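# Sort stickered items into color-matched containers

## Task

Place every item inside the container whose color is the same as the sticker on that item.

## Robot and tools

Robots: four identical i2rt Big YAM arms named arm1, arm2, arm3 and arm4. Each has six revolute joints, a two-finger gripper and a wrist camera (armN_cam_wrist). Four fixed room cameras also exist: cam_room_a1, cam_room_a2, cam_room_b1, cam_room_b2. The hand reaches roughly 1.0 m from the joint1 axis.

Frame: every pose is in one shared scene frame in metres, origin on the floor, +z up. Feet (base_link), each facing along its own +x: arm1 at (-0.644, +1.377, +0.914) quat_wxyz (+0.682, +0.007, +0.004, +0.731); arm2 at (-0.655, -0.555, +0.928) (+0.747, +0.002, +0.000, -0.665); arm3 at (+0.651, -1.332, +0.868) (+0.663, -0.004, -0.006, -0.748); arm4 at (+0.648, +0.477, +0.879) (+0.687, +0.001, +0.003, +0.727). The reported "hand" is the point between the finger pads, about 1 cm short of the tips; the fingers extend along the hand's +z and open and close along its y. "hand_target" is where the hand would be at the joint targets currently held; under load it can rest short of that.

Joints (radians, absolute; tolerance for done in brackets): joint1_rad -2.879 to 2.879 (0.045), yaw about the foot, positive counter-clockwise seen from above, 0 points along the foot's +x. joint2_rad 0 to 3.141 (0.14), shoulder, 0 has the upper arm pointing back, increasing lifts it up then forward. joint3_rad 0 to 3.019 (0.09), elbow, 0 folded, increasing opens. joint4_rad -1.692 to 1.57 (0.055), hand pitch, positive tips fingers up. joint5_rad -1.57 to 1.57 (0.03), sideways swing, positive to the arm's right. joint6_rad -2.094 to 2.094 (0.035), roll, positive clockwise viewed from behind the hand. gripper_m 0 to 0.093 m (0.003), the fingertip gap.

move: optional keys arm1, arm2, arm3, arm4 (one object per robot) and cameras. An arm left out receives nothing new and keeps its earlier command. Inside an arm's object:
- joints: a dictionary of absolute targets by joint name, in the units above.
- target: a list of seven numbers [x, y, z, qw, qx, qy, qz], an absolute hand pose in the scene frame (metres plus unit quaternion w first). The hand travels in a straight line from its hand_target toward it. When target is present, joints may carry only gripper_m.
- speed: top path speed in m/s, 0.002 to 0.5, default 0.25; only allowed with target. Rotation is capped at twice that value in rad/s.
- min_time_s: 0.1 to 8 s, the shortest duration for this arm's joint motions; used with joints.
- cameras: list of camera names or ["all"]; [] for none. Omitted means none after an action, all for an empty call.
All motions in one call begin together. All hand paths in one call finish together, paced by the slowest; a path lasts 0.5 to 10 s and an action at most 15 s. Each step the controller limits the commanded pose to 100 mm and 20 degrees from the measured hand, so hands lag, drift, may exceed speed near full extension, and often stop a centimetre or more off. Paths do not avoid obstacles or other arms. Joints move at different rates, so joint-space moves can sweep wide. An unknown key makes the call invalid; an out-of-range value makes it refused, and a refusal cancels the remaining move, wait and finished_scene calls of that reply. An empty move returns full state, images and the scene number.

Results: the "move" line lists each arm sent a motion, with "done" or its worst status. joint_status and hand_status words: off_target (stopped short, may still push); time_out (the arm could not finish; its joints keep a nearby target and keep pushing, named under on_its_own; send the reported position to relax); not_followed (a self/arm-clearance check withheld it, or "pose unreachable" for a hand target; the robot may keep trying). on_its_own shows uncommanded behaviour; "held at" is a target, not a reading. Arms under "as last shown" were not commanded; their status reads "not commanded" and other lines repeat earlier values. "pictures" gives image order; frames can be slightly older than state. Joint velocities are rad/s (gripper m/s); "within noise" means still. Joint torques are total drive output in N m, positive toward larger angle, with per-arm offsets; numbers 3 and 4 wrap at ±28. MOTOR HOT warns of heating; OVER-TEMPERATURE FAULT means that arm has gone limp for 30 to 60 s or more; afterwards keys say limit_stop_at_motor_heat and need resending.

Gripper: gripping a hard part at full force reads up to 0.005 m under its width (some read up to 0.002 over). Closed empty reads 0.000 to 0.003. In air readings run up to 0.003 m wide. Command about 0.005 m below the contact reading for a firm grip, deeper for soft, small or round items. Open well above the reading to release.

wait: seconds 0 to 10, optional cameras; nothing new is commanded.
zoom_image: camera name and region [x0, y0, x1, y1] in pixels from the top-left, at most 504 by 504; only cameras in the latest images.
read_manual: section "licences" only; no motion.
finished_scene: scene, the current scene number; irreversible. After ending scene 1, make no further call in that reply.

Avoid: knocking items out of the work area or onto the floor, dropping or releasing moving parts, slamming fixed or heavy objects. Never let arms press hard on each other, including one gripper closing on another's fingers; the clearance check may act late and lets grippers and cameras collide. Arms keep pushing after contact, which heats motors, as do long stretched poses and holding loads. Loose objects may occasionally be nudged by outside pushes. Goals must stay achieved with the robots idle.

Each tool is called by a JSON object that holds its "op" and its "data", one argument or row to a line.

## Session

{"op": "move", "data": {
  "arm1": {"joints":{"joint1_rad":1.6,"joint2_rad":1.2,"joint3_rad":1.5,"joint4_rad":-1.4,"joint5_rad":0,"joint6_rad":0},"min_time_s":4},
  "arm2": {"joints":{"joint1_rad":-1.5,"joint2_rad":1.2,"joint3_rad":1.5,"joint4_rad":-1.4,"joint5_rad":0,"joint6_rad":0},"min_time_s":4},
  "cameras": ["all"]
}}

Scene clock: 4.53 s.
Joint torques (N m): arm1=[-0.97 -5.13 16.94 1.73 0.02 -0.02] | arm2=[0.79 -8.41 16.24 2.25 0.09 -0.08] | arm3=[1.38 1.38 9.7 1.92 -0.03 -0.05] | arm4=[0.91 1.26 8.76 1.42 0 0.09]
Motor temperatures (°C): arm1=[20 23 28 23 21 21 21] | arm2=[23 24 27 22 22 20 23] | arm3=[24 23 24 23 24 23 23] | arm4=[22 21 24 22 24 21 24]
Heat: arm1: hottest joint3_rad 28 °C; arm2: hottest joint3_rad 27 °C; arm3: hottest joint1_rad 24 °C; arm4: hottest joint3_rad 24 °C.
move: arm1 done; arm2 done
Joint velocities: within noise
arm1.joint_positions: joint1_rad=+1.596 joint2_rad=+1.194 joint3_rad=+1.436 joint4_rad=-1.416 joint5_rad=+0.001 joint6_rad=+0.008 gripper_m=+0.09397
arm1.joint_status: all done
arm1.hand: x=-1.0484 y=+1.3382 z=+1.2910 quat_wxyz=(+0.008, +0.978, +0.042, -0.205) (m; scene frame)
arm1.hand_target: x=-1.0607 y=+1.3351 z=+1.3205 quat_wxyz=(+0.010, +0.969, +0.048, -0.240) (m; scene frame)
arm1.hand_status: not commanded
arm2.joint_positions: joint1_rad=-1.501 joint2_rad=+1.185 joint3_rad=+1.438 joint4_rad=-1.417 joint5_rad=-0.002 joint6_rad=+0.015 gripper_m=+0.09396
arm2.joint_status: all done
arm2.hand: x=-1.0590 y=-0.6326 z=+1.3022 quat_wxyz=(-0.020, -0.976, -0.085, +0.200) (m; scene frame)
arm2.hand_target: x=-1.0737 y=-0.6355 z=+1.3271 quat_wxyz=(-0.020, -0.968, -0.092, +0.231) (m; scene frame)
arm2.hand_status: not commanded
arm3.joint_positions: joint1_rad=-0.202 joint2_rad=+0.637 joint3_rad=+1.395 joint4_rad=-1.253 joint5_rad=-0.141 joint6_rad=+0.009 gripper_m=+0.09396
arm3.joint_status: not commanded
arm3.hand: x=+0.5932 y=-1.5705 z=+1.4269 quat_wxyz=(-0.354, -0.674, -0.524, +0.381) (m; scene frame)
arm3.hand_target: x=+0.5940 y=-1.5678 z=+1.4382 quat_wxyz=(-0.361, -0.668, -0.521, +0.391) (m; scene frame)
arm3.hand_status: not commanded
arm4.joint_positions: joint1_rad=+0.128 joint2_rad=+0.641 joint3_rad=+1.438 joint4_rad=-1.415 joint5_rad=-0.180 joint6_rad=-0.624 gripper_m=+0.09396
arm4.joint_status: not commanded
arm4.hand: x=+0.5789 y=+0.6954 z=+1.4214 quat_wxyz=(-0.341, +0.837, -0.292, -0.314) (m; scene frame)
arm4.hand_target: x=+0.5794 y=+0.6929 z=+1.4323 quat_wxyz=(-0.351, +0.831, -0.289, -0.319) (m; scene frame)
arm4.hand_status: not commanded
pictures: arm1_cam_wrist, arm2_cam_wrist, arm3_cam_wrist, arm4_cam_wrist, cam_room_a1, cam_room_a2, cam_room_b1, cam_room_b2
Images, in order (width x height): arm1_cam_wrist 672x504, arm2_cam_wrist 672x504, arm3_cam_wrist 672x504, arm4_cam_wrist 672x504, cam_room_a1 672x504, cam_room_a2 672x504, cam_room_b1 672x504, cam_room_b2 672x504.

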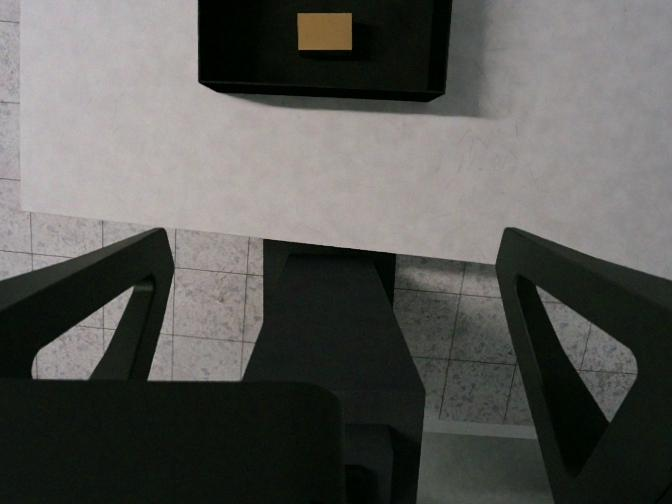

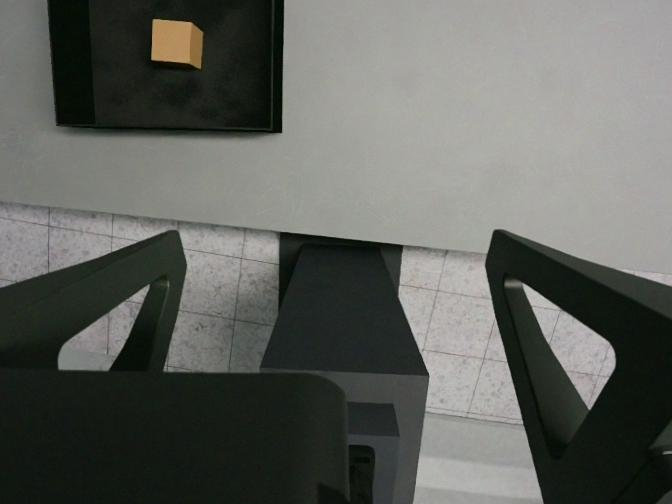

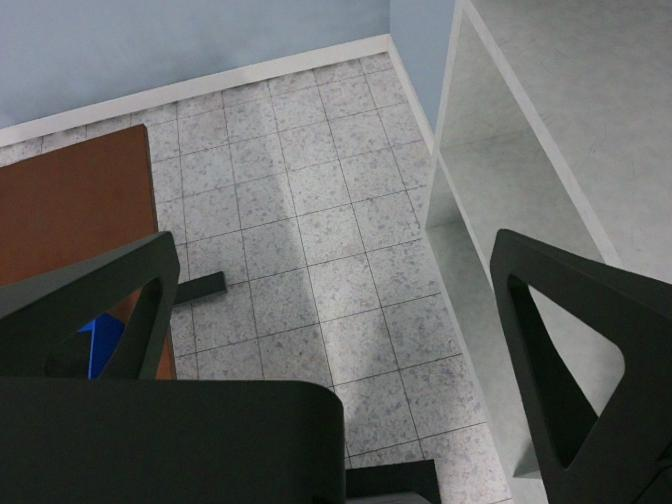

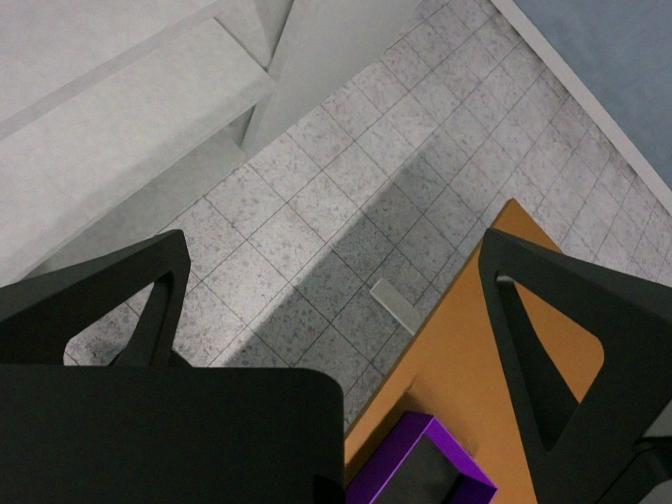

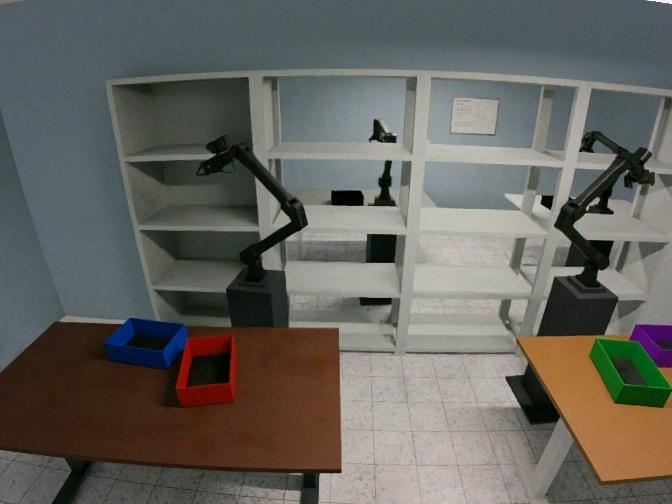

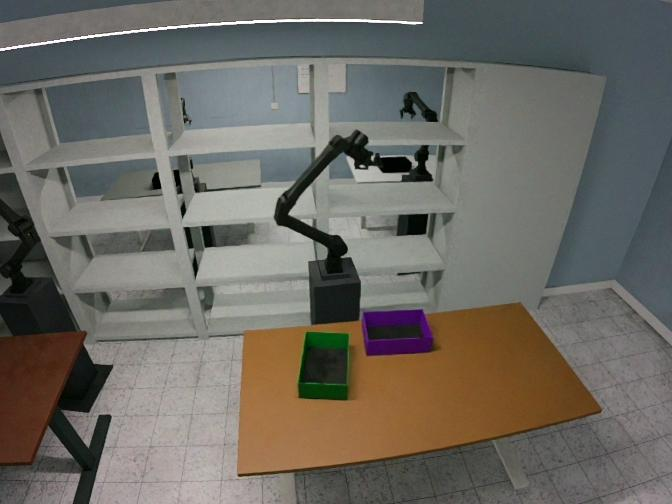

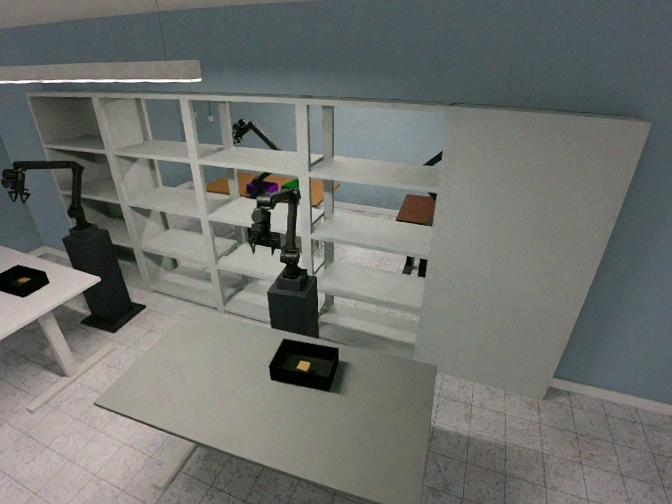

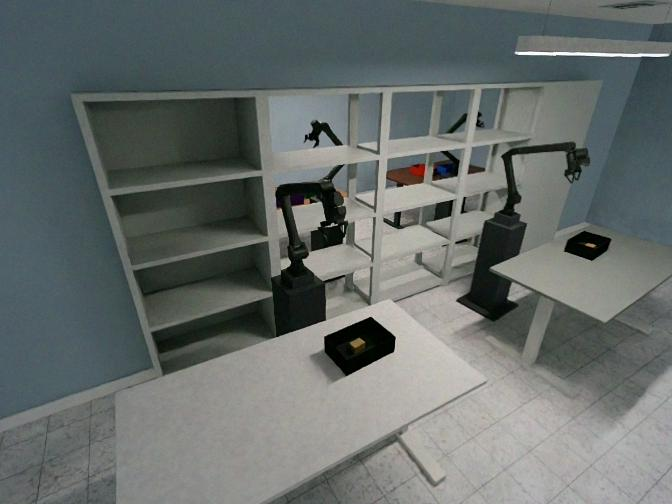

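{"op": "zoom_image", "data": {
  "camera": "cam_room_b1",
  "region": [260, 335, 350, 395]
}}

{"op": "zoom_image", "data": {
  "camera": "cam_room_b2",
  "region": [315, 315, 405, 375]
}}

{"op": "zoom_image", "data": {
  "camera": "arm2_cam_wrist",
  "region": [100, 0, 240, 100]
}}

{"op": "zoom_image", "data": {
  "camera": "cam_room_b2",
  "region": [560, 225, 620, 265]
}}

{"op": "zoom_image", "data": {
  "camera": "cam_room_b1",
  "region": [0, 260, 60, 300]
}}

{"op": "zoom_image", "data": {
  "camera": "arm1_cam_wrist",
  "region": [270, 0, 390, 80]
}}

Scaled by 5.600.

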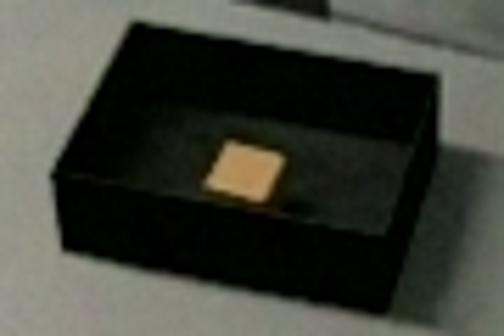

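Scaled by 5.600.

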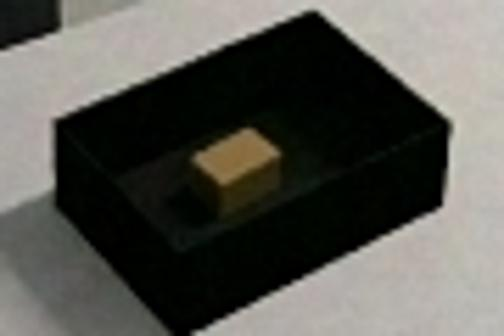

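Scaled by 3.600.

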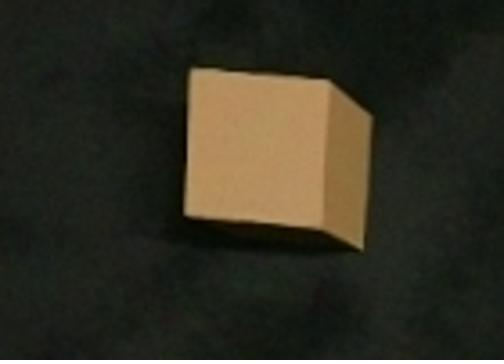

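Scaled by 8.400.

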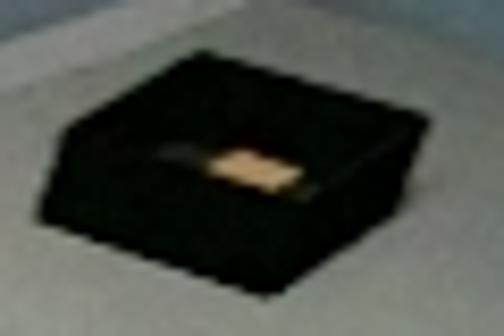

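Scaled by 8.400.

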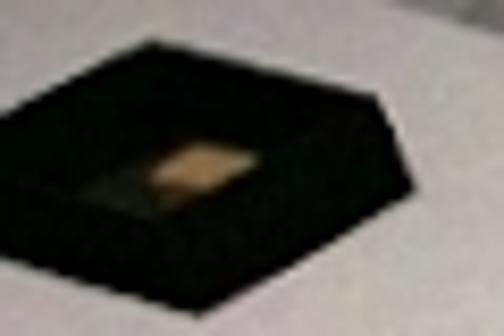

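Scaled by 4.200.

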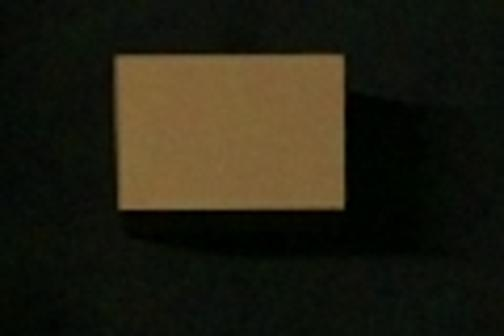

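{"op": "move", "data": {
  "arm1": {"target":[-1.223,1.307,0.95,0,-0.7396,0.673,0],"joints":{"gripper_m":0.07}},
  "arm2": {"target":[-1.189,-0.888,0.95,0,0.998,0.0654,0]},
  "cameras": ["arm1_cam_wrist","arm2_cam_wrist"]
}}

Scene clock: 44.10 s.
Joint torques (N m): arm1=[-2.84 -15.5 14 0.57 0.08 0.11] | arm2=[1.2 -20.37 14.08 0.12 -0.12 0.22] | arm3=[1.32 1.61 9.73 1.95 -0.04 -0.06] | arm4=[0.97 1.61 8.66 1.39 -0.04 0.07]
Motor temperatures (°C): arm1=[20 24 34 23 21 21 21] | arm2=[23 24 35 22 22 20 23] | arm3=[24 23 26 23 24 23 23] | arm4=[22 21 29 22 24 21 24]
Heat: arm1: hottest joint3_rad 34 °C; arm2: hottest joint3_rad 35 °C; arm3: hottest joint3_rad 26 °C; arm4: hottest joint3_rad 29 °C.
move: arm1 off_target; arm2 off_target
Joint velocities: within noise
arm1.joint_positions: joint1_rad=+1.632 joint2_rad=+2.003 joint3_rad=+1.497 joint4_rad=-1.134 joint5_rad=-0.004 joint6_rad=+1.588 gripper_m=+0.07006
arm1.joint_status: all done
arm1.hand: x=-1.1977 y=+1.3045 z=+0.9356 quat_wxyz=(-0.021, +0.746, -0.666, +0.017) (m; scene frame)
arm1.hand_target: x=-1.2217 y=+1.3073 z=+0.9506 quat_wxyz=(+0.000, +0.740, -0.673, +0.000) (m; scene frame)
arm1.hand_status: off_target (0.029 m and 3.3 deg from the pose sent, 0.384 m and 92.0 deg at the start)
arm2.joint_positions: joint1_rad=-1.136 joint2_rad=+2.086 joint3_rad=+1.661 joint4_rad=-1.156 joint5_rad=+0.002 joint6_rad=+0.412 gripper_m=+0.09397
arm2.joint_status: not commanded
arm2.hand: x=-1.1775 y=-0.8758 z=+0.9472 quat_wxyz=(+0.005, -0.998, -0.070, -0.005) (m; scene frame)
arm2.hand_target: x=-1.1884 y=-0.8876 z=+0.9501 quat_wxyz=(+0.000, -0.998, -0.066, +0.001) (m; scene frame)
arm2.hand_status: off_target (0.017 m and 1.0 deg from the pose sent, 0.454 m and 23.3 deg at the start)
arm3, arm4: as last shown
pictures: arm1_cam_wrist, arm2_cam_wrist
Images, in order (width x height): arm1_cam_wrist 672x504, arm2_cam_wrist 672x504.

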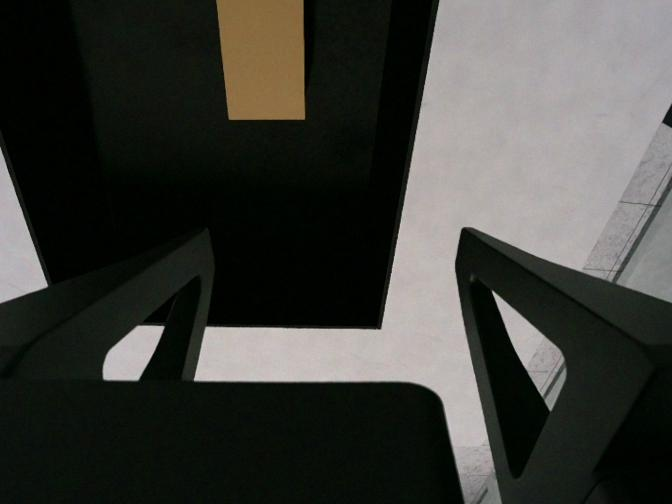

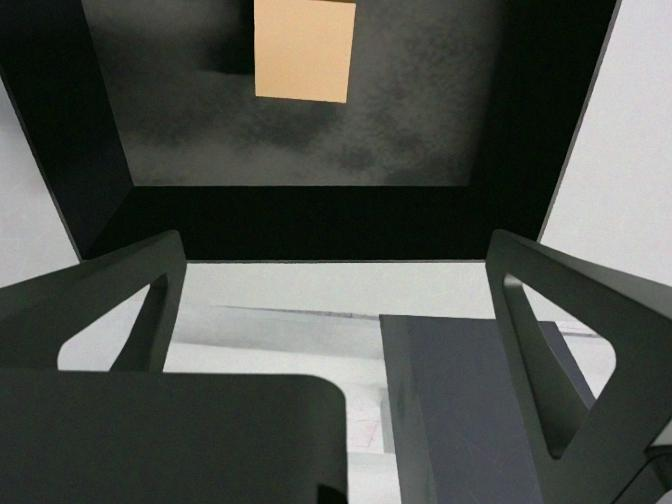

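{"op": "move", "data": {
  "arm1": {"target":[-1.252,1.324,0.855,0,-0.7254,0.688,0]},
  "arm2": {"target":[-1.207,-0.908,0.845,0,0.9994,0.0349,0]},
  "cameras": ["arm1_cam_wrist","arm2_cam_wrist"]
}}

Scene clock: 58.53 s.
Joint torques (N m): arm1=[-2.61 -18.14 12.45 0.5 0.11 0.19] | arm2=[1.44 -23.53 12.67 0.99 -0.11 0.21] | arm3=[1.38 1.38 9.73 1.98 -0.03 -0.06] | arm4=[0.67 1.67 8.59 1.42 -0.01 0.09]
Motor temperatures (°C): arm1=[20 25 36 23 21 21 21] | arm2=[23 24 36 22 22 20 23] | arm3=[24 23 26 23 24 23 23] | arm4=[22 21 30 22 24 21 24]
Heat: arm1: hottest joint3_rad 36 °C; arm2: hottest joint3_rad 36 °C; arm3: hottest joint3_rad 26 °C; arm4: hottest joint3_rad 30 °C.
move: arm1 off_target; arm2 off_target
Joint velocities: within noise
arm1.joint_positions: joint1_rad=+1.595 joint2_rad=+2.206 joint3_rad=+1.541 joint4_rad=-0.990 joint5_rad=-0.004 joint6_rad=+1.597 gripper_m=+0.07006
arm1.joint_status: not commanded
arm1.hand: x=-1.2237 y=+1.3235 z=+0.8353 quat_wxyz=(-0.026, +0.730, -0.683, +0.022) (m; scene frame)
arm1.hand_target: x=-1.2506 y=+1.3241 z=+0.8558 quat_wxyz=(+0.000, +0.726, -0.688, +0.000) (m; scene frame)
arm1.hand_status: off_target (0.034 m and 4.0 deg from the pose sent, 0.099 m and 4.6 deg at the start)
arm2.joint_positions: joint1_rad=-1.128 joint2_rad=+2.297 joint3_rad=+1.718 joint4_rad=-1.033 joint5_rad=+0.001 joint6_rad=+0.484 gripper_m=+0.09397
arm2.joint_status: not commanded
arm2.hand: x=-1.1919 y=-0.8911 z=+0.8378 quat_wxyz=(+0.012, -0.999, -0.038, -0.019) (m; scene frame)
arm2.hand_target: x=-1.2063 y=-0.9076 z=+0.8458 quat_wxyz=(-0.001, -0.999, -0.035, +0.000) (m; scene frame)
arm2.hand_status: off_target (0.024 m and 2.6 deg from the pose sent, 0.111 m and 4.1 deg at the start)
arm3, arm4: as last shown
pictures: arm1_cam_wrist, arm2_cam_wrist
Images, in order (width x height): arm1_cam_wrist 672x504, arm2_cam_wrist 672x504.

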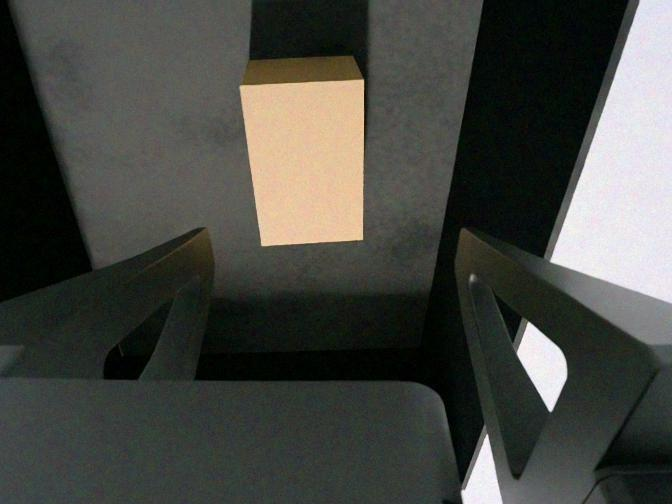

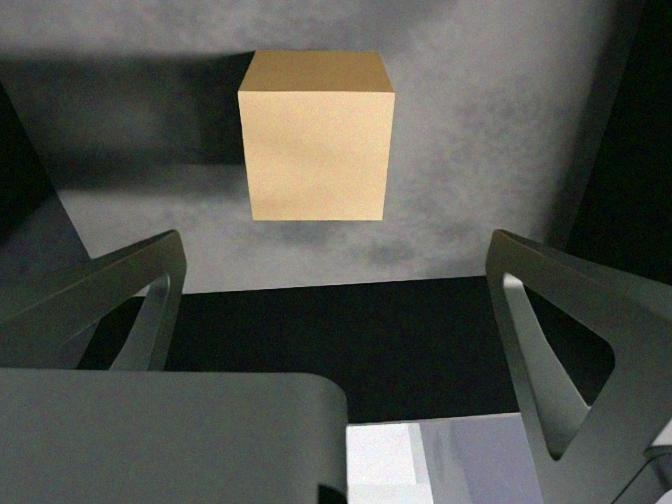

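{"op": "move", "data": {
  "arm1": {"target":[-1.254,1.326,0.764,0.02,0.726,-0.688,-0.017],"speed":0.12},
  "arm2": {"target":[-1.21,-0.914,0.768,-0.008,-0.999,-0.035,0.013],"speed":0.12},
  "cameras": ["arm1_cam_wrist","arm2_cam_wrist"]
}}

Scene clock: 70.30 s.
Joint torques (N m): arm1=[-2.26 -17.2 7.45 0.84 0.09 0.05] | arm2=[1.32 -22.36 11.77 1.22 -0.11 0.21] | arm3=[1.38 1.44 9.72 1.94 -0.04 -0.06] | arm4=[1.44 1.85 8.79 1.42 -0.01 0.09]
Motor temperatures (°C): arm1=[20 25 36 23 21 21 21] | arm2=[23 25 36 22 22 20 23] | arm3=[24 23 27 23 24 23 23] | arm4=[22 21 31 22 24 21 24]
Heat: arm1: hottest joint3_rad 36 °C; arm2: hottest joint3_rad 36 °C; arm3: hottest joint3_rad 27 °C; arm4: hottest joint3_rad 31 °C.
move: arm1 done; arm2 off_target
Joint velocities: within noise
arm1.joint_positions: joint1_rad=+1.595 joint2_rad=+2.315 joint3_rad=+1.541 joint4_rad=-0.756 joint5_rad=-0.004 joint6_rad=+1.597 gripper_m=+0.07005
arm1.joint_status: not commanded
arm1.hand: x=-1.2551 y=+1.3207 z=+0.7718 quat_wxyz=(+0.021, +0.730, -0.683, -0.019) (m; scene frame)
arm1.hand_target: x=-1.2538 y=+1.3259 z=+0.7640 quat_wxyz=(+0.020, +0.726, -0.687, -0.017) (m; scene frame)
arm1.hand_status: done (0.009 m and 0.8 deg from the pose sent, 0.078 m and 6.9 deg at the start)
arm2.joint_positions: joint1_rad=-1.123 joint2_rad=+2.398 joint3_rad=+1.718 joint4_rad=-0.881 joint5_rad=+0.001 joint6_rad=+0.490 gripper_m=+0.09397
arm2.joint_status: not commanded
arm2.hand: x=-1.2005 y=-0.9001 z=+0.7744 quat_wxyz=(+0.000, -0.999, -0.038, +0.003) (m; scene frame)
arm2.hand_target: x=-1.2094 y=-0.9137 z=+0.7686 quat_wxyz=(-0.008, -0.999, -0.035, +0.013) (m; scene frame)
arm2.hand_status: off_target (0.018 m and 1.4 deg from the pose sent, 0.076 m and 4.3 deg at the start)
arm3, arm4: as last shown
pictures: arm1_cam_wrist, arm2_cam_wrist
Images, in order (width x height): arm1_cam_wrist 672x504, arm2_cam_wrist 672x504.

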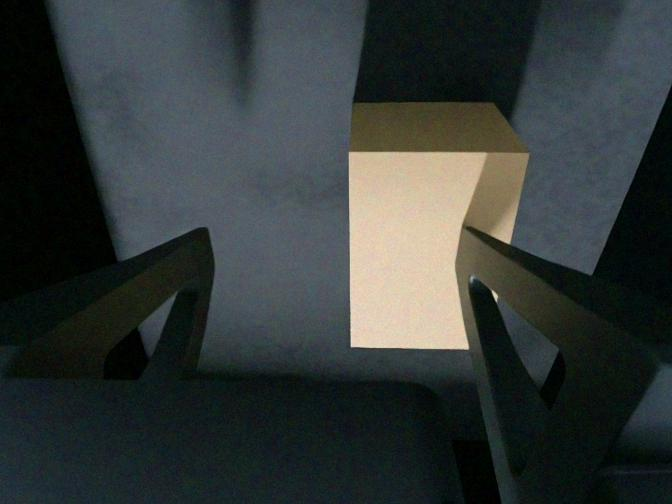

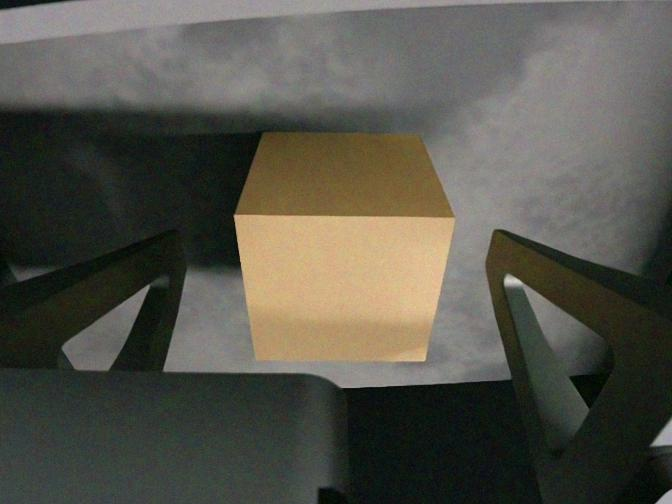

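{"op": "move", "data": {
  "arm1": {"target":[-1.248,1.329,0.80,0.01,0.726,-0.688,-0.008],"speed":0.12},
  "arm2": {"target":[-1.209,-0.912,0.751,-0.008,-0.999,-0.035,0.013],"speed":0.1},
  "cameras": ["arm1_cam_wrist"]
}}

{"op": "move", "data": {
  "arm2": {"joints":{"gripper_m":0.037}},
  "arm1": {"target":[-1.235,1.329,0.80,0.015,0.726,-0.688,-0.012],"speed":0.1},
  "cameras": ["arm1_cam_wrist"]
}}

Scene clock: 79.57 s.
Joint torques (N m): arm1=[-3.08 -19.6 7.53 0.03 0.04 -0.01] | arm2=[1.38 -21.83 11.41 1.26 -0.11 0.2] | arm3=[1.26 1.38 9.72 1.99 -0.03 -0.06] | arm4=[1.2 1.85 8.75 1.31 0.01 0.08]
Motor temperatures (°C): arm1=[20 25 35 23 21 21 21] | arm2=[23 25 36 22 22 20 23] | arm3=[24 23 27 23 24 23 23] | arm4=[22 21 31 22 24 21 24]
Heat: arm1: hottest joint3_rad 35 °C; arm2: hottest joint3_rad 36 °C; arm3: hottest joint3_rad 27 °C; arm4: hottest joint3_rad 31 °C.
move: arm1 off_target; arm2 off_target
Joint velocities: within noise
arm1.joint_positions: joint1_rad=+1.594 joint2_rad=+2.290 joint3_rad=+1.538 joint4_rad=-0.825 joint5_rad=-0.004 joint6_rad=+1.597 gripper_m=+0.07005
arm1.joint_status: not commanded
arm1.hand: x=-1.2429 y=+1.3225 z=+0.7849 quat_wxyz=(+0.003, +0.730, -0.684, -0.003) (m; scene frame)
arm1.hand_target: x=-1.2479 y=+1.3290 z=+0.7997 quat_wxyz=(+0.010, +0.726, -0.688, -0.008) (m; scene frame)
arm1.hand_status: off_target (0.017 m and 1.2 deg from the pose sent, 0.030 m and 1.9 deg at the start)
arm2.joint_positions: joint1_rad=-1.123 joint2_rad=+2.416 joint3_rad=+1.718 joint4_rad=-0.852 joint5_rad=+0.001 joint6_rad=+0.490 gripper_m=+0.09397
arm2.joint_status: not commanded
arm2.hand: x=-1.2020 y=-0.9011 z=+0.7632 quat_wxyz=(-0.003, -0.999, -0.038, +0.008) (m; scene frame)
arm2.hand_target: x=-1.2083 y=-0.9116 z=+0.7514 quat_wxyz=(-0.008, -0.999, -0.035, +0.013) (m; scene frame)
arm2.hand_status: off_target (0.018 m and 0.9 deg from the pose sent, 0.028 m and 1.5 deg at the start)
arm3, arm4: as last shown
pictures: arm1_cam_wrist
Images, in order (width x height): arm1_cam_wrist 672x504.

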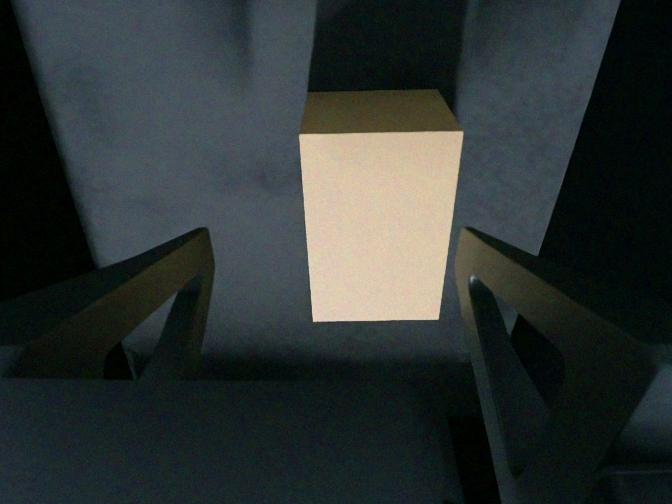

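Scene clock: 80.53 s.
Joint torques (N m): arm1=[-2.49 -19.49 7.2 0.72 0.07 0.02] | arm2=[1.32 -21.6 11.41 1.21 -0.08 0.19] | arm3=[1.2 1.44 9.7 1.95 -0.03 -0.06] | arm4=[0.44 1.85 8.55 1.35 -0.01 0.1]
Motor temperatures (°C): arm1=[20 25 35 23 21 21 21] | arm2=[23 25 36 22 22 20 23] | arm3=[24 23 27 23 24 23 23] | arm4=[22 21 31 22 24 21 24]
Heat: arm1: hottest joint3_rad 35 °C; arm2: hottest joint3_rad 36 °C; arm3: hottest joint3_rad 27 °C; arm4: hottest joint3_rad 31 °C.
move: arm1 off_target; arm2 off_target
Joint velocities: within noise
arm1.joint_positions: joint1_rad=+1.594 joint2_rad=+2.262 joint3_rad=+1.475 joint4_rad=-0.801 joint5_rad=-0.004 joint6_rad=+1.597 gripper_m=+0.07005
arm1.joint_status: not commanded
arm1.hand: x=-1.2246 y=+1.3242 z=+0.7835 quat_wxyz=(+0.000, +0.730, -0.684, +0.000) (m; scene frame)
arm1.hand_target: x=-1.2349 y=+1.3290 z=+0.8000 quat_wxyz=(+0.015, +0.726, -0.688, -0.012) (m; scene frame)
arm1.hand_status: off_target (0.020 m and 2.4 deg from the pose sent, 0.018 m and 1.8 deg at the start)
arm2.joint_positions: joint1_rad=-1.123 joint2_rad=+2.416 joint3_rad=+1.718 joint4_rad=-0.851 joint5_rad=+0.000 joint6_rad=+0.491 gripper_m=+0.05333
arm2.joint_status: gripper_m off_target (ended at +0.05335, target +0.03700)
arm2.hand: x=-1.2022 y=-0.9013 z=+0.7632 quat_wxyz=(-0.004, -0.999, -0.037, +0.008) (m; scene frame)
arm2.hand_target: x=-1.2084 y=-0.9116 z=+0.7514 quat_wxyz=(-0.008, -0.999, -0.035, +0.013) (m; scene frame)
arm2.hand_status: not commanded
arm3, arm4: as last shown
pictures: arm1_cam_wrist
Images, in order (width x height): arm1_cam_wrist 672x504.

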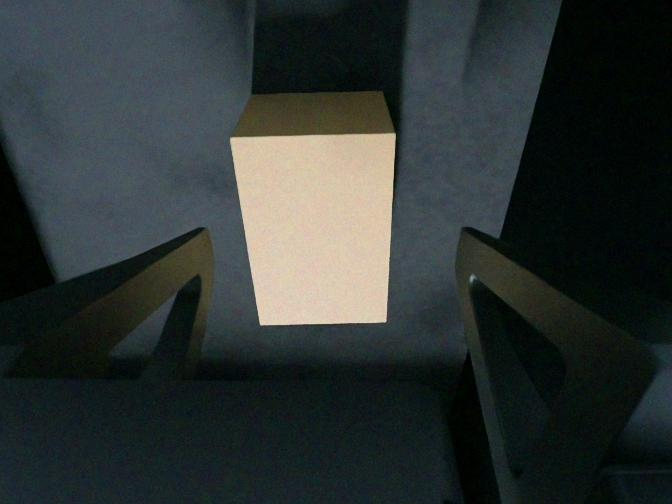

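{"op": "move", "data": {
  "arm1": {"target":[-1.2385,1.335,0.764,0.015,0.726,-0.688,-0.012],"speed":0.08},
  "arm2": {"target":[-1.205,-0.909,0.98,0,-0.999,-0.035,0]},
  "cameras": ["arm1_cam_wrist"]
}}

Scene clock: 85.93 s.
Joint torques (N m): arm1=[-2.96 -16.38 8.5 0.88 0.01 -0.07] | arm2=[1.32 -24.12 13.87 0.08 -0.07 0.18] | arm3=[1.38 1.49 9.63 1.96 -0.04 -0.06] | arm4=[0.91 1.73 8.66 1.32 -0.05 0.1]
Motor temperatures (°C): arm1=[20 25 34 23 21 21 21] | arm2=[23 26 36 22 22 20 23] | arm3=[24 23 27 23 24 23 23] | arm4=[22 21 32 22 24 21 24]
Heat: arm1: hottest joint3_rad 34 °C; arm2: hottest joint3_rad 36 °C; arm3: hottest joint3_rad 27 °C; arm4: hottest joint3_rad 32 °C.
move: arm1 done; arm2 off_target
Joint velocities: within noise
arm1.joint_positions: joint1_rad=+1.584 joint2_rad=+2.291 joint3_rad=+1.475 joint4_rad=-0.746 joint5_rad=-0.004 joint6_rad=+1.596 gripper_m=+0.07005
arm1.joint_status: not commanded
arm1.hand: x=-1.2308 y=+1.3293 z=+0.7675 quat_wxyz=(+0.009, +0.727, -0.686, -0.008) (m; scene frame)
arm1.hand_target: x=-1.2383 y=+1.3352 z=+0.7642 quat_wxyz=(+0.015, +0.726, -0.688, -0.012) (m; scene frame)
arm1.hand_status: done (0.010 m and 0.8 deg from the pose sent, 0.026 m and 2.4 deg at the start)
arm2.joint_positions: joint1_rad=-1.123 joint2_rad=+2.152 joint3_rad=+1.813 joint4_rad=-1.267 joint5_rad=+0.000 joint6_rad=+0.491 gripper_m=+0.05333
arm2.joint_status: not commanded
arm2.hand: x=-1.1943 y=-0.8967 z=+0.9610 quat_wxyz=(+0.011, -0.999, -0.037, -0.016) (m; scene frame)
arm2.hand_target: x=-1.2043 y=-0.9085 z=+0.9802 quat_wxyz=(+0.000, -0.999, -0.035, +0.000) (m; scene frame)
arm2.hand_status: off_target (0.025 m and 2.2 deg from the pose sent, 0.217 m and 1.0 deg at the start)
arm3, arm4: as last shown
pictures: arm1_cam_wrist
Images, in order (width x height): arm1_cam_wrist 672x504.

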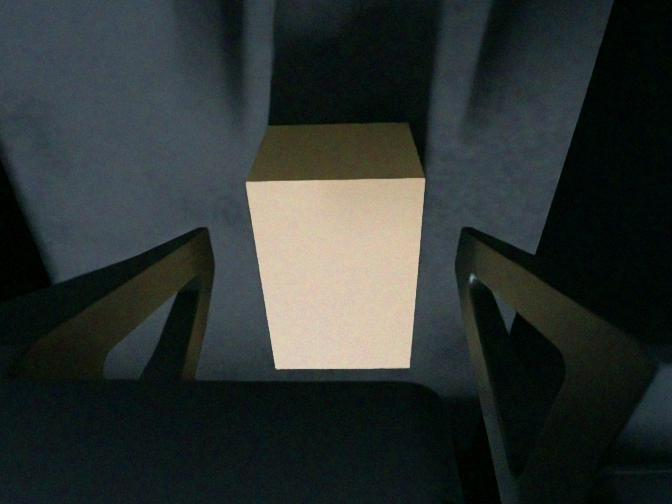

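{"op": "move", "data": {
  "arm1": {"target":[-1.239,1.335,0.744,0.015,0.726,-0.688,-0.012],"speed":0.08},
  "arm2": {"joints":{"joint2_rad":0.9,"joint3_rad":1.4,"joint4_rad":-1.2,"joint5_rad":0,"joint6_rad":0},"min_time_s":2.5}
}}

{"op": "move", "data": {
  "arm1": {"joints":{"gripper_m":0.03}}
}}

{"op": "move", "data": {
  "arm1": {"target":[-1.233,1.331,0.97,0.01,0.726,-0.688,-0.008]},
  "arm2": {"joints":{"joint1_rad":-1.7,"joint2_rad":1.2,"joint3_rad":1.4,"joint4_rad":0.0},"min_time_s":2.5},
  "cameras": ["cam_room_b1","cam_room_b2","arm1_cam_wrist"]
}}

Scene clock: 96.63 s.
Joint torques (N m): arm1=[-3.25 -16.91 8.79 0.62 0.04 -0.06] | arm2=[1.32 -3.9 9.94 3.21 -0.04 -0.08] | arm3=[1.2 1.55 9.74 1.95 -0.04 -0.06] | arm4=[0.62 1.49 8.51 1.47 -0.01 0.06]
Motor temperatures (°C): arm1=[20 25 33 23 21 21 21] | arm2=[23 26 36 22 22 20 23] | arm3=[24 23 27 23 24 23 23] | arm4=[22 21 32 22 24 21 24]
Heat: arm1: hottest joint3_rad 33 °C; arm2: hottest joint3_rad 36 °C; arm3: hottest joint3_rad 27 °C; arm4: hottest joint3_rad 32 °C.
move: arm1 off_target; arm2 done
Joint velocities: within noise
arm1.joint_positions: joint1_rad=+1.584 joint2_rad=+2.331 joint3_rad=+1.475 joint4_rad=-0.714 joint5_rad=-0.004 joint6_rad=+1.596 gripper_m=+0.07005
arm1.joint_status: not commanded
arm1.hand: x=-1.2272 y=+1.3297 z=+0.7449 quat_wxyz=(+0.006, +0.727, -0.686, -0.005) (m; scene frame)
arm1.hand_target: x=-1.2388 y=+1.3352 z=+0.7443 quat_wxyz=(+0.015, +0.726, -0.688, -0.012) (m; scene frame)
arm1.hand_status: off_target (0.013 m and 1.3 deg from the pose sent, 0.025 m and 0.8 deg at the start)
arm2.joint_positions: joint1_rad=-1.123 joint2_rad=+0.890 joint3_rad=+1.409 joint4_rad=-1.223 joint5_rad=+0.000 joint6_rad=+0.015 gripper_m=+0.05332
arm2.joint_status: all done
arm2.hand: x=-0.9578 y=-0.7476 z=+1.4236 quat_wxyz=(-0.119, -0.874, -0.247, +0.402) (m; scene frame)
arm2.hand_target: x=-0.9629 y=-0.7537 z=+1.4195 quat_wxyz=(-0.118, -0.870, -0.256, +0.403) (m; scene frame)
arm2.hand_status: not commanded
arm3, arm4: as last shown
pictures: none

Scene clock: 97.20 s.
Joint torques (N m): arm1=[-2.32 -17.44 8.88 0.81 0.06 -0.04] | arm2=[1.32 -3.84 9.95 3.23 -0.03 -0.08] | arm3=[1.32 1.55 9.72 1.96 -0.02 -0.06] | arm4=[0.85 1.79 8.64 1.42 0.02 0.09]
Motor temperatures (°C): arm1=[20 25 33 23 21 21 21] | arm2=[23 26 36 22 22 20 23] | arm3=[24 23 27 23 24 23 23] | arm4=[22 21 32 22 24 21 24]
Heat: arm1: hottest joint3_rad 33 °C; arm2: hottest joint3_rad 36 °C; arm3: hottest joint3_rad 27 °C; arm4: hottest joint3_rad 32 °C.
move: arm1 off_target
Joint velocities: within noise
arm1.joint_positions: joint1_rad=+1.584 joint2_rad=+2.331 joint3_rad=+1.475 joint4_rad=-0.713 joint5_rad=-0.005 joint6_rad=+1.596 gripper_m=+0.04395
arm1.joint_status: gripper_m off_target (ended at +0.04398, target +0.03000)
arm1.hand: x=-1.2274 y=+1.3296 z=+0.7449 quat_wxyz=(+0.007, +0.727, -0.686, -0.006) (m; scene frame)
arm1.hand_target: x=-1.2387 y=+1.3351 z=+0.7443 quat_wxyz=(+0.015, +0.726, -0.688, -0.012) (m; scene frame)
arm1.hand_status: not commanded
arm2: as last shown
arm2.hand_target: x=-0.9629 y=-0.7537 z=+1.4195 quat_wxyz=(-0.118, -0.871, -0.256, +0.403) (m; scene frame)
arm3.joint_positions: joint1_rad=-0.202 joint2_rad=+0.637 joint3_rad=+1.395 joint4_rad=-1.253 joint5_rad=-0.141 joint6_rad=+0.009 gripper_m=+0.09396
arm3.joint_status: not commanded
arm3.hand: x=+0.5932 y=-1.5705 z=+1.4269 quat_wxyz=(-0.354, -0.674, -0.524, +0.381) (m; scene frame)
arm3.hand_target: x=+0.5940 y=-1.5678 z=+1.4382 quat_wxyz=(-0.361, -0.668, -0.521, +0.391) (m; scene frame)
arm3.hand_status: not commanded
arm4.joint_positions: joint1_rad=+0.128 joint2_rad=+0.641 joint3_rad=+1.438 joint4_rad=-1.415 joint5_rad=-0.180 joint6_rad=-0.624 gripper_m=+0.09396
arm4.joint_status: not commanded
arm4.hand: x=+0.5789 y=+0.6954 z=+1.4214 quat_wxyz=(-0.341, +0.837, -0.292, -0.314) (m; scene frame)
arm4.hand_target: x=+0.5794 y=+0.6929 z=+1.4323 quat_wxyz=(-0.351, +0.831, -0.289, -0.319) (m; scene frame)
arm4.hand_status: not commanded
pictures: none

Scene clock: 100.20 s.
Joint torques (N m): arm1=[-1.73 -17.32 13.48 -0.09 0.05 0.01] | arm2=[0.5 -9.47 11.21 3.48 -0.01 -0.08] | arm3=[1.26 1.61 9.69 1.95 -0.03 -0.07] | arm4=[0.73 1.49 8.79 1.35 -0.04 0.09]
Motor temperatures (°C): arm1=[20 25 33 23 21 21 21] | arm2=[23 26 36 22 22 20 24] | arm3=[24 23 27 23 24 23 23] | arm4=[22 21 32 22 24 21 24]
Heat: arm1: hottest joint3_rad 33 °C; arm2: hottest joint3_rad 36 °C; arm3: hottest joint3_rad 27 °C; arm4: hottest joint3_rad 32 °C.
move: arm1 off_target; arm2 done
Joint velocities: within noise
arm1.joint_positions: joint1_rad=+1.584 joint2_rad=+2.005 joint3_rad=+1.531 joint4_rad=-1.137 joint5_rad=-0.005 joint6_rad=+1.596 gripper_m=+0.04395
arm1.joint_status: not commanded
arm1.hand: x=-1.2138 y=+1.3299 z=+0.9461 quat_wxyz=(-0.009, +0.727, -0.687, +0.009) (m; scene frame)
arm1.hand_target: x=-1.2319 y=+1.3311 z=+0.9703 quat_wxyz=(+0.010, +0.726, -0.688, -0.008) (m; scene frame)
arm1.hand_status: off_target (0.031 m and 2.9 deg from the pose sent, 0.225 m and 0.5 deg at the start)
arm2.joint_positions: joint1_rad=-1.698 joint2_rad=+1.185 joint3_rad=+1.409 joint4_rad=-0.026 joint5_rad=+0.000 joint6_rad=+0.014 gripper_m=+0.05332
arm2.joint_status: all done
arm2.hand: x=-1.2144 y=-0.5512 z=+1.5677 quat_wxyz=(-0.001, -0.634, +0.007, +0.773) (m; scene frame)
arm2.hand_target: x=-1.2218 y=-0.5500 z=+1.5602 quat_wxyz=(+0.006, -0.634, +0.003, +0.774) (m; scene frame)
arm2.hand_status: not commanded
arm3, arm4: as last shown
pictures: arm1_cam_wrist, cam_room_b1, cam_room_b2
Images, in order (width x height): arm1_cam_wrist 672x504, cam_room_b1 672x504, cam_room_b2 672x504.

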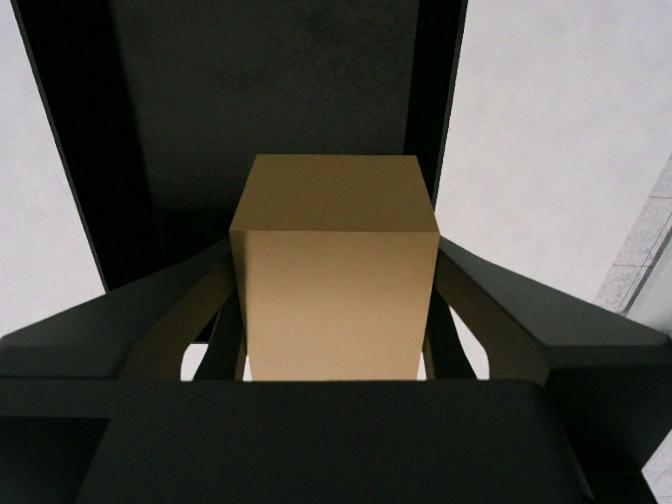

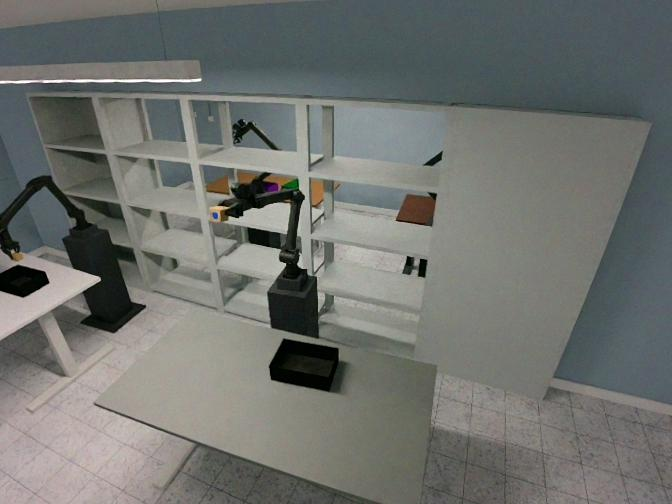

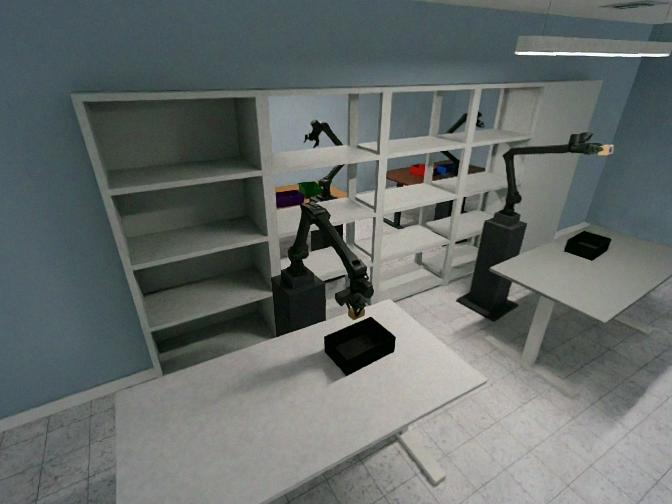

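{"op": "move", "data": {
  "arm1": {"joints":{"joint2_rad":1.0,"joint3_rad":1.3,"joint4_rad":0.0,"joint5_rad":0,"joint6_rad":0},"min_time_s":3},
  "arm2": {"joints":{"joint1_rad":0.88,"joint2_rad":0.9,"joint3_rad":1.0,"joint4_rad":-1.1},"min_time_s":4.5},
  "cameras": ["cam_room_b1","cam_room_b2"]
}}

{"op": "zoom_image", "data": {
  "camera": "cam_room_b2",
  "region": [270, 180, 420, 300]
}}

Scene clock: 109.20 s.
Joint torques (N m): arm1=[-2.14 -2.49 11.93 2.25 0.11 -0.07] | arm2=[0.67 -7.24 10.8 1.39 -0.01 -0.08] | arm3=[1.26 1.49 9.65 1.96 -0.04 -0.07] | arm4=[0.91 1.49 8.79 1.43 -0.03 0.1]
Motor temperatures (°C): arm1=[20 26 34 23 21 21 22] | arm2=[23 26 35 22 22 20 24] | arm3=[24 23 28 23 24 23 23] | arm4=[22 21 32 22 24 21 24]
Heat: arm1: hottest joint3_rad 34 °C; arm2: hottest joint3_rad 35 °C; arm3: hottest joint3_rad 28 °C; arm4: hottest joint3_rad 32 °C.
move: arm1 done; arm2 done
Joint velocities: within noise
arm1.joint_positions: joint1_rad=+1.584 joint2_rad=+0.995 joint3_rad=+1.296 joint4_rad=-0.018 joint5_rad=-0.002 joint6_rad=+0.008 gripper_m=+0.04399
arm1.joint_status: all done
arm1.hand: x=-1.1075 y=+1.3366 z=+1.5886 quat_wxyz=(+0.036, +0.594, +0.024, -0.803) (m; scene frame)
arm1.hand_target: x=-1.1081 y=+1.3393 z=+1.5933 quat_wxyz=(+0.030, +0.587, +0.024, -0.809) (m; scene frame)
arm1.hand_status: not commanded
arm2.joint_positions: joint1_rad=+0.882 joint2_rad=+0.914 joint3_rad=+1.010 joint4_rad=-1.088 joint5_rad=+0.000 joint6_rad=+0.014 gripper_m=+0.05330
arm2.joint_status: all done
arm2.hand: x=-0.3529 y=-0.7518 z=+1.2290 quat_wxyz=(-0.275, -0.277, -0.917, +0.077) (m; scene frame)
arm2.hand_target: x=-0.3587 y=-0.7486 z=+1.2271 quat_wxyz=(-0.271, -0.272, -0.920, +0.078) (m; scene frame)
arm2.hand_status: not commanded
arm3, arm4: as last shown
pictures: cam_room_b1, cam_room_b2
Images, in order (width x height): cam_room_b1 672x504, cam_room_b2 672x504.

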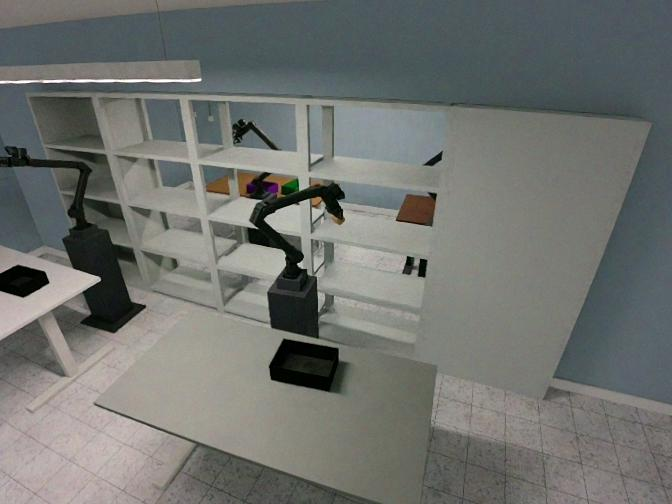

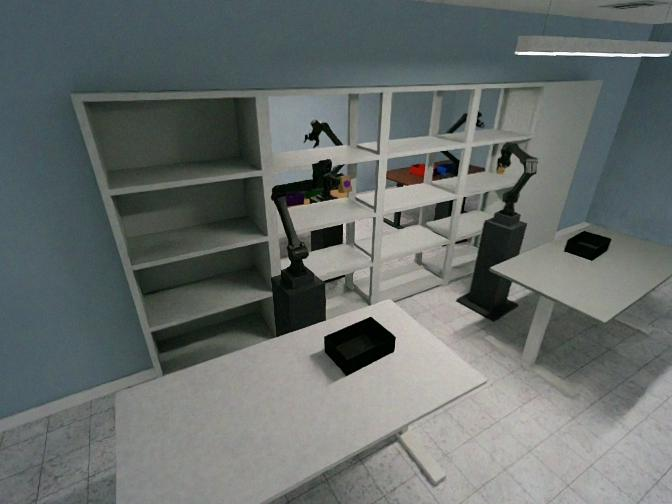

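Scaled by 3.360.

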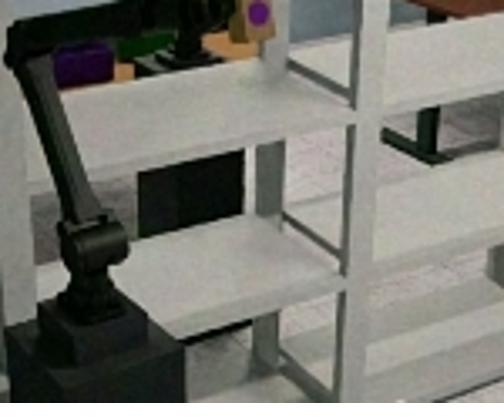

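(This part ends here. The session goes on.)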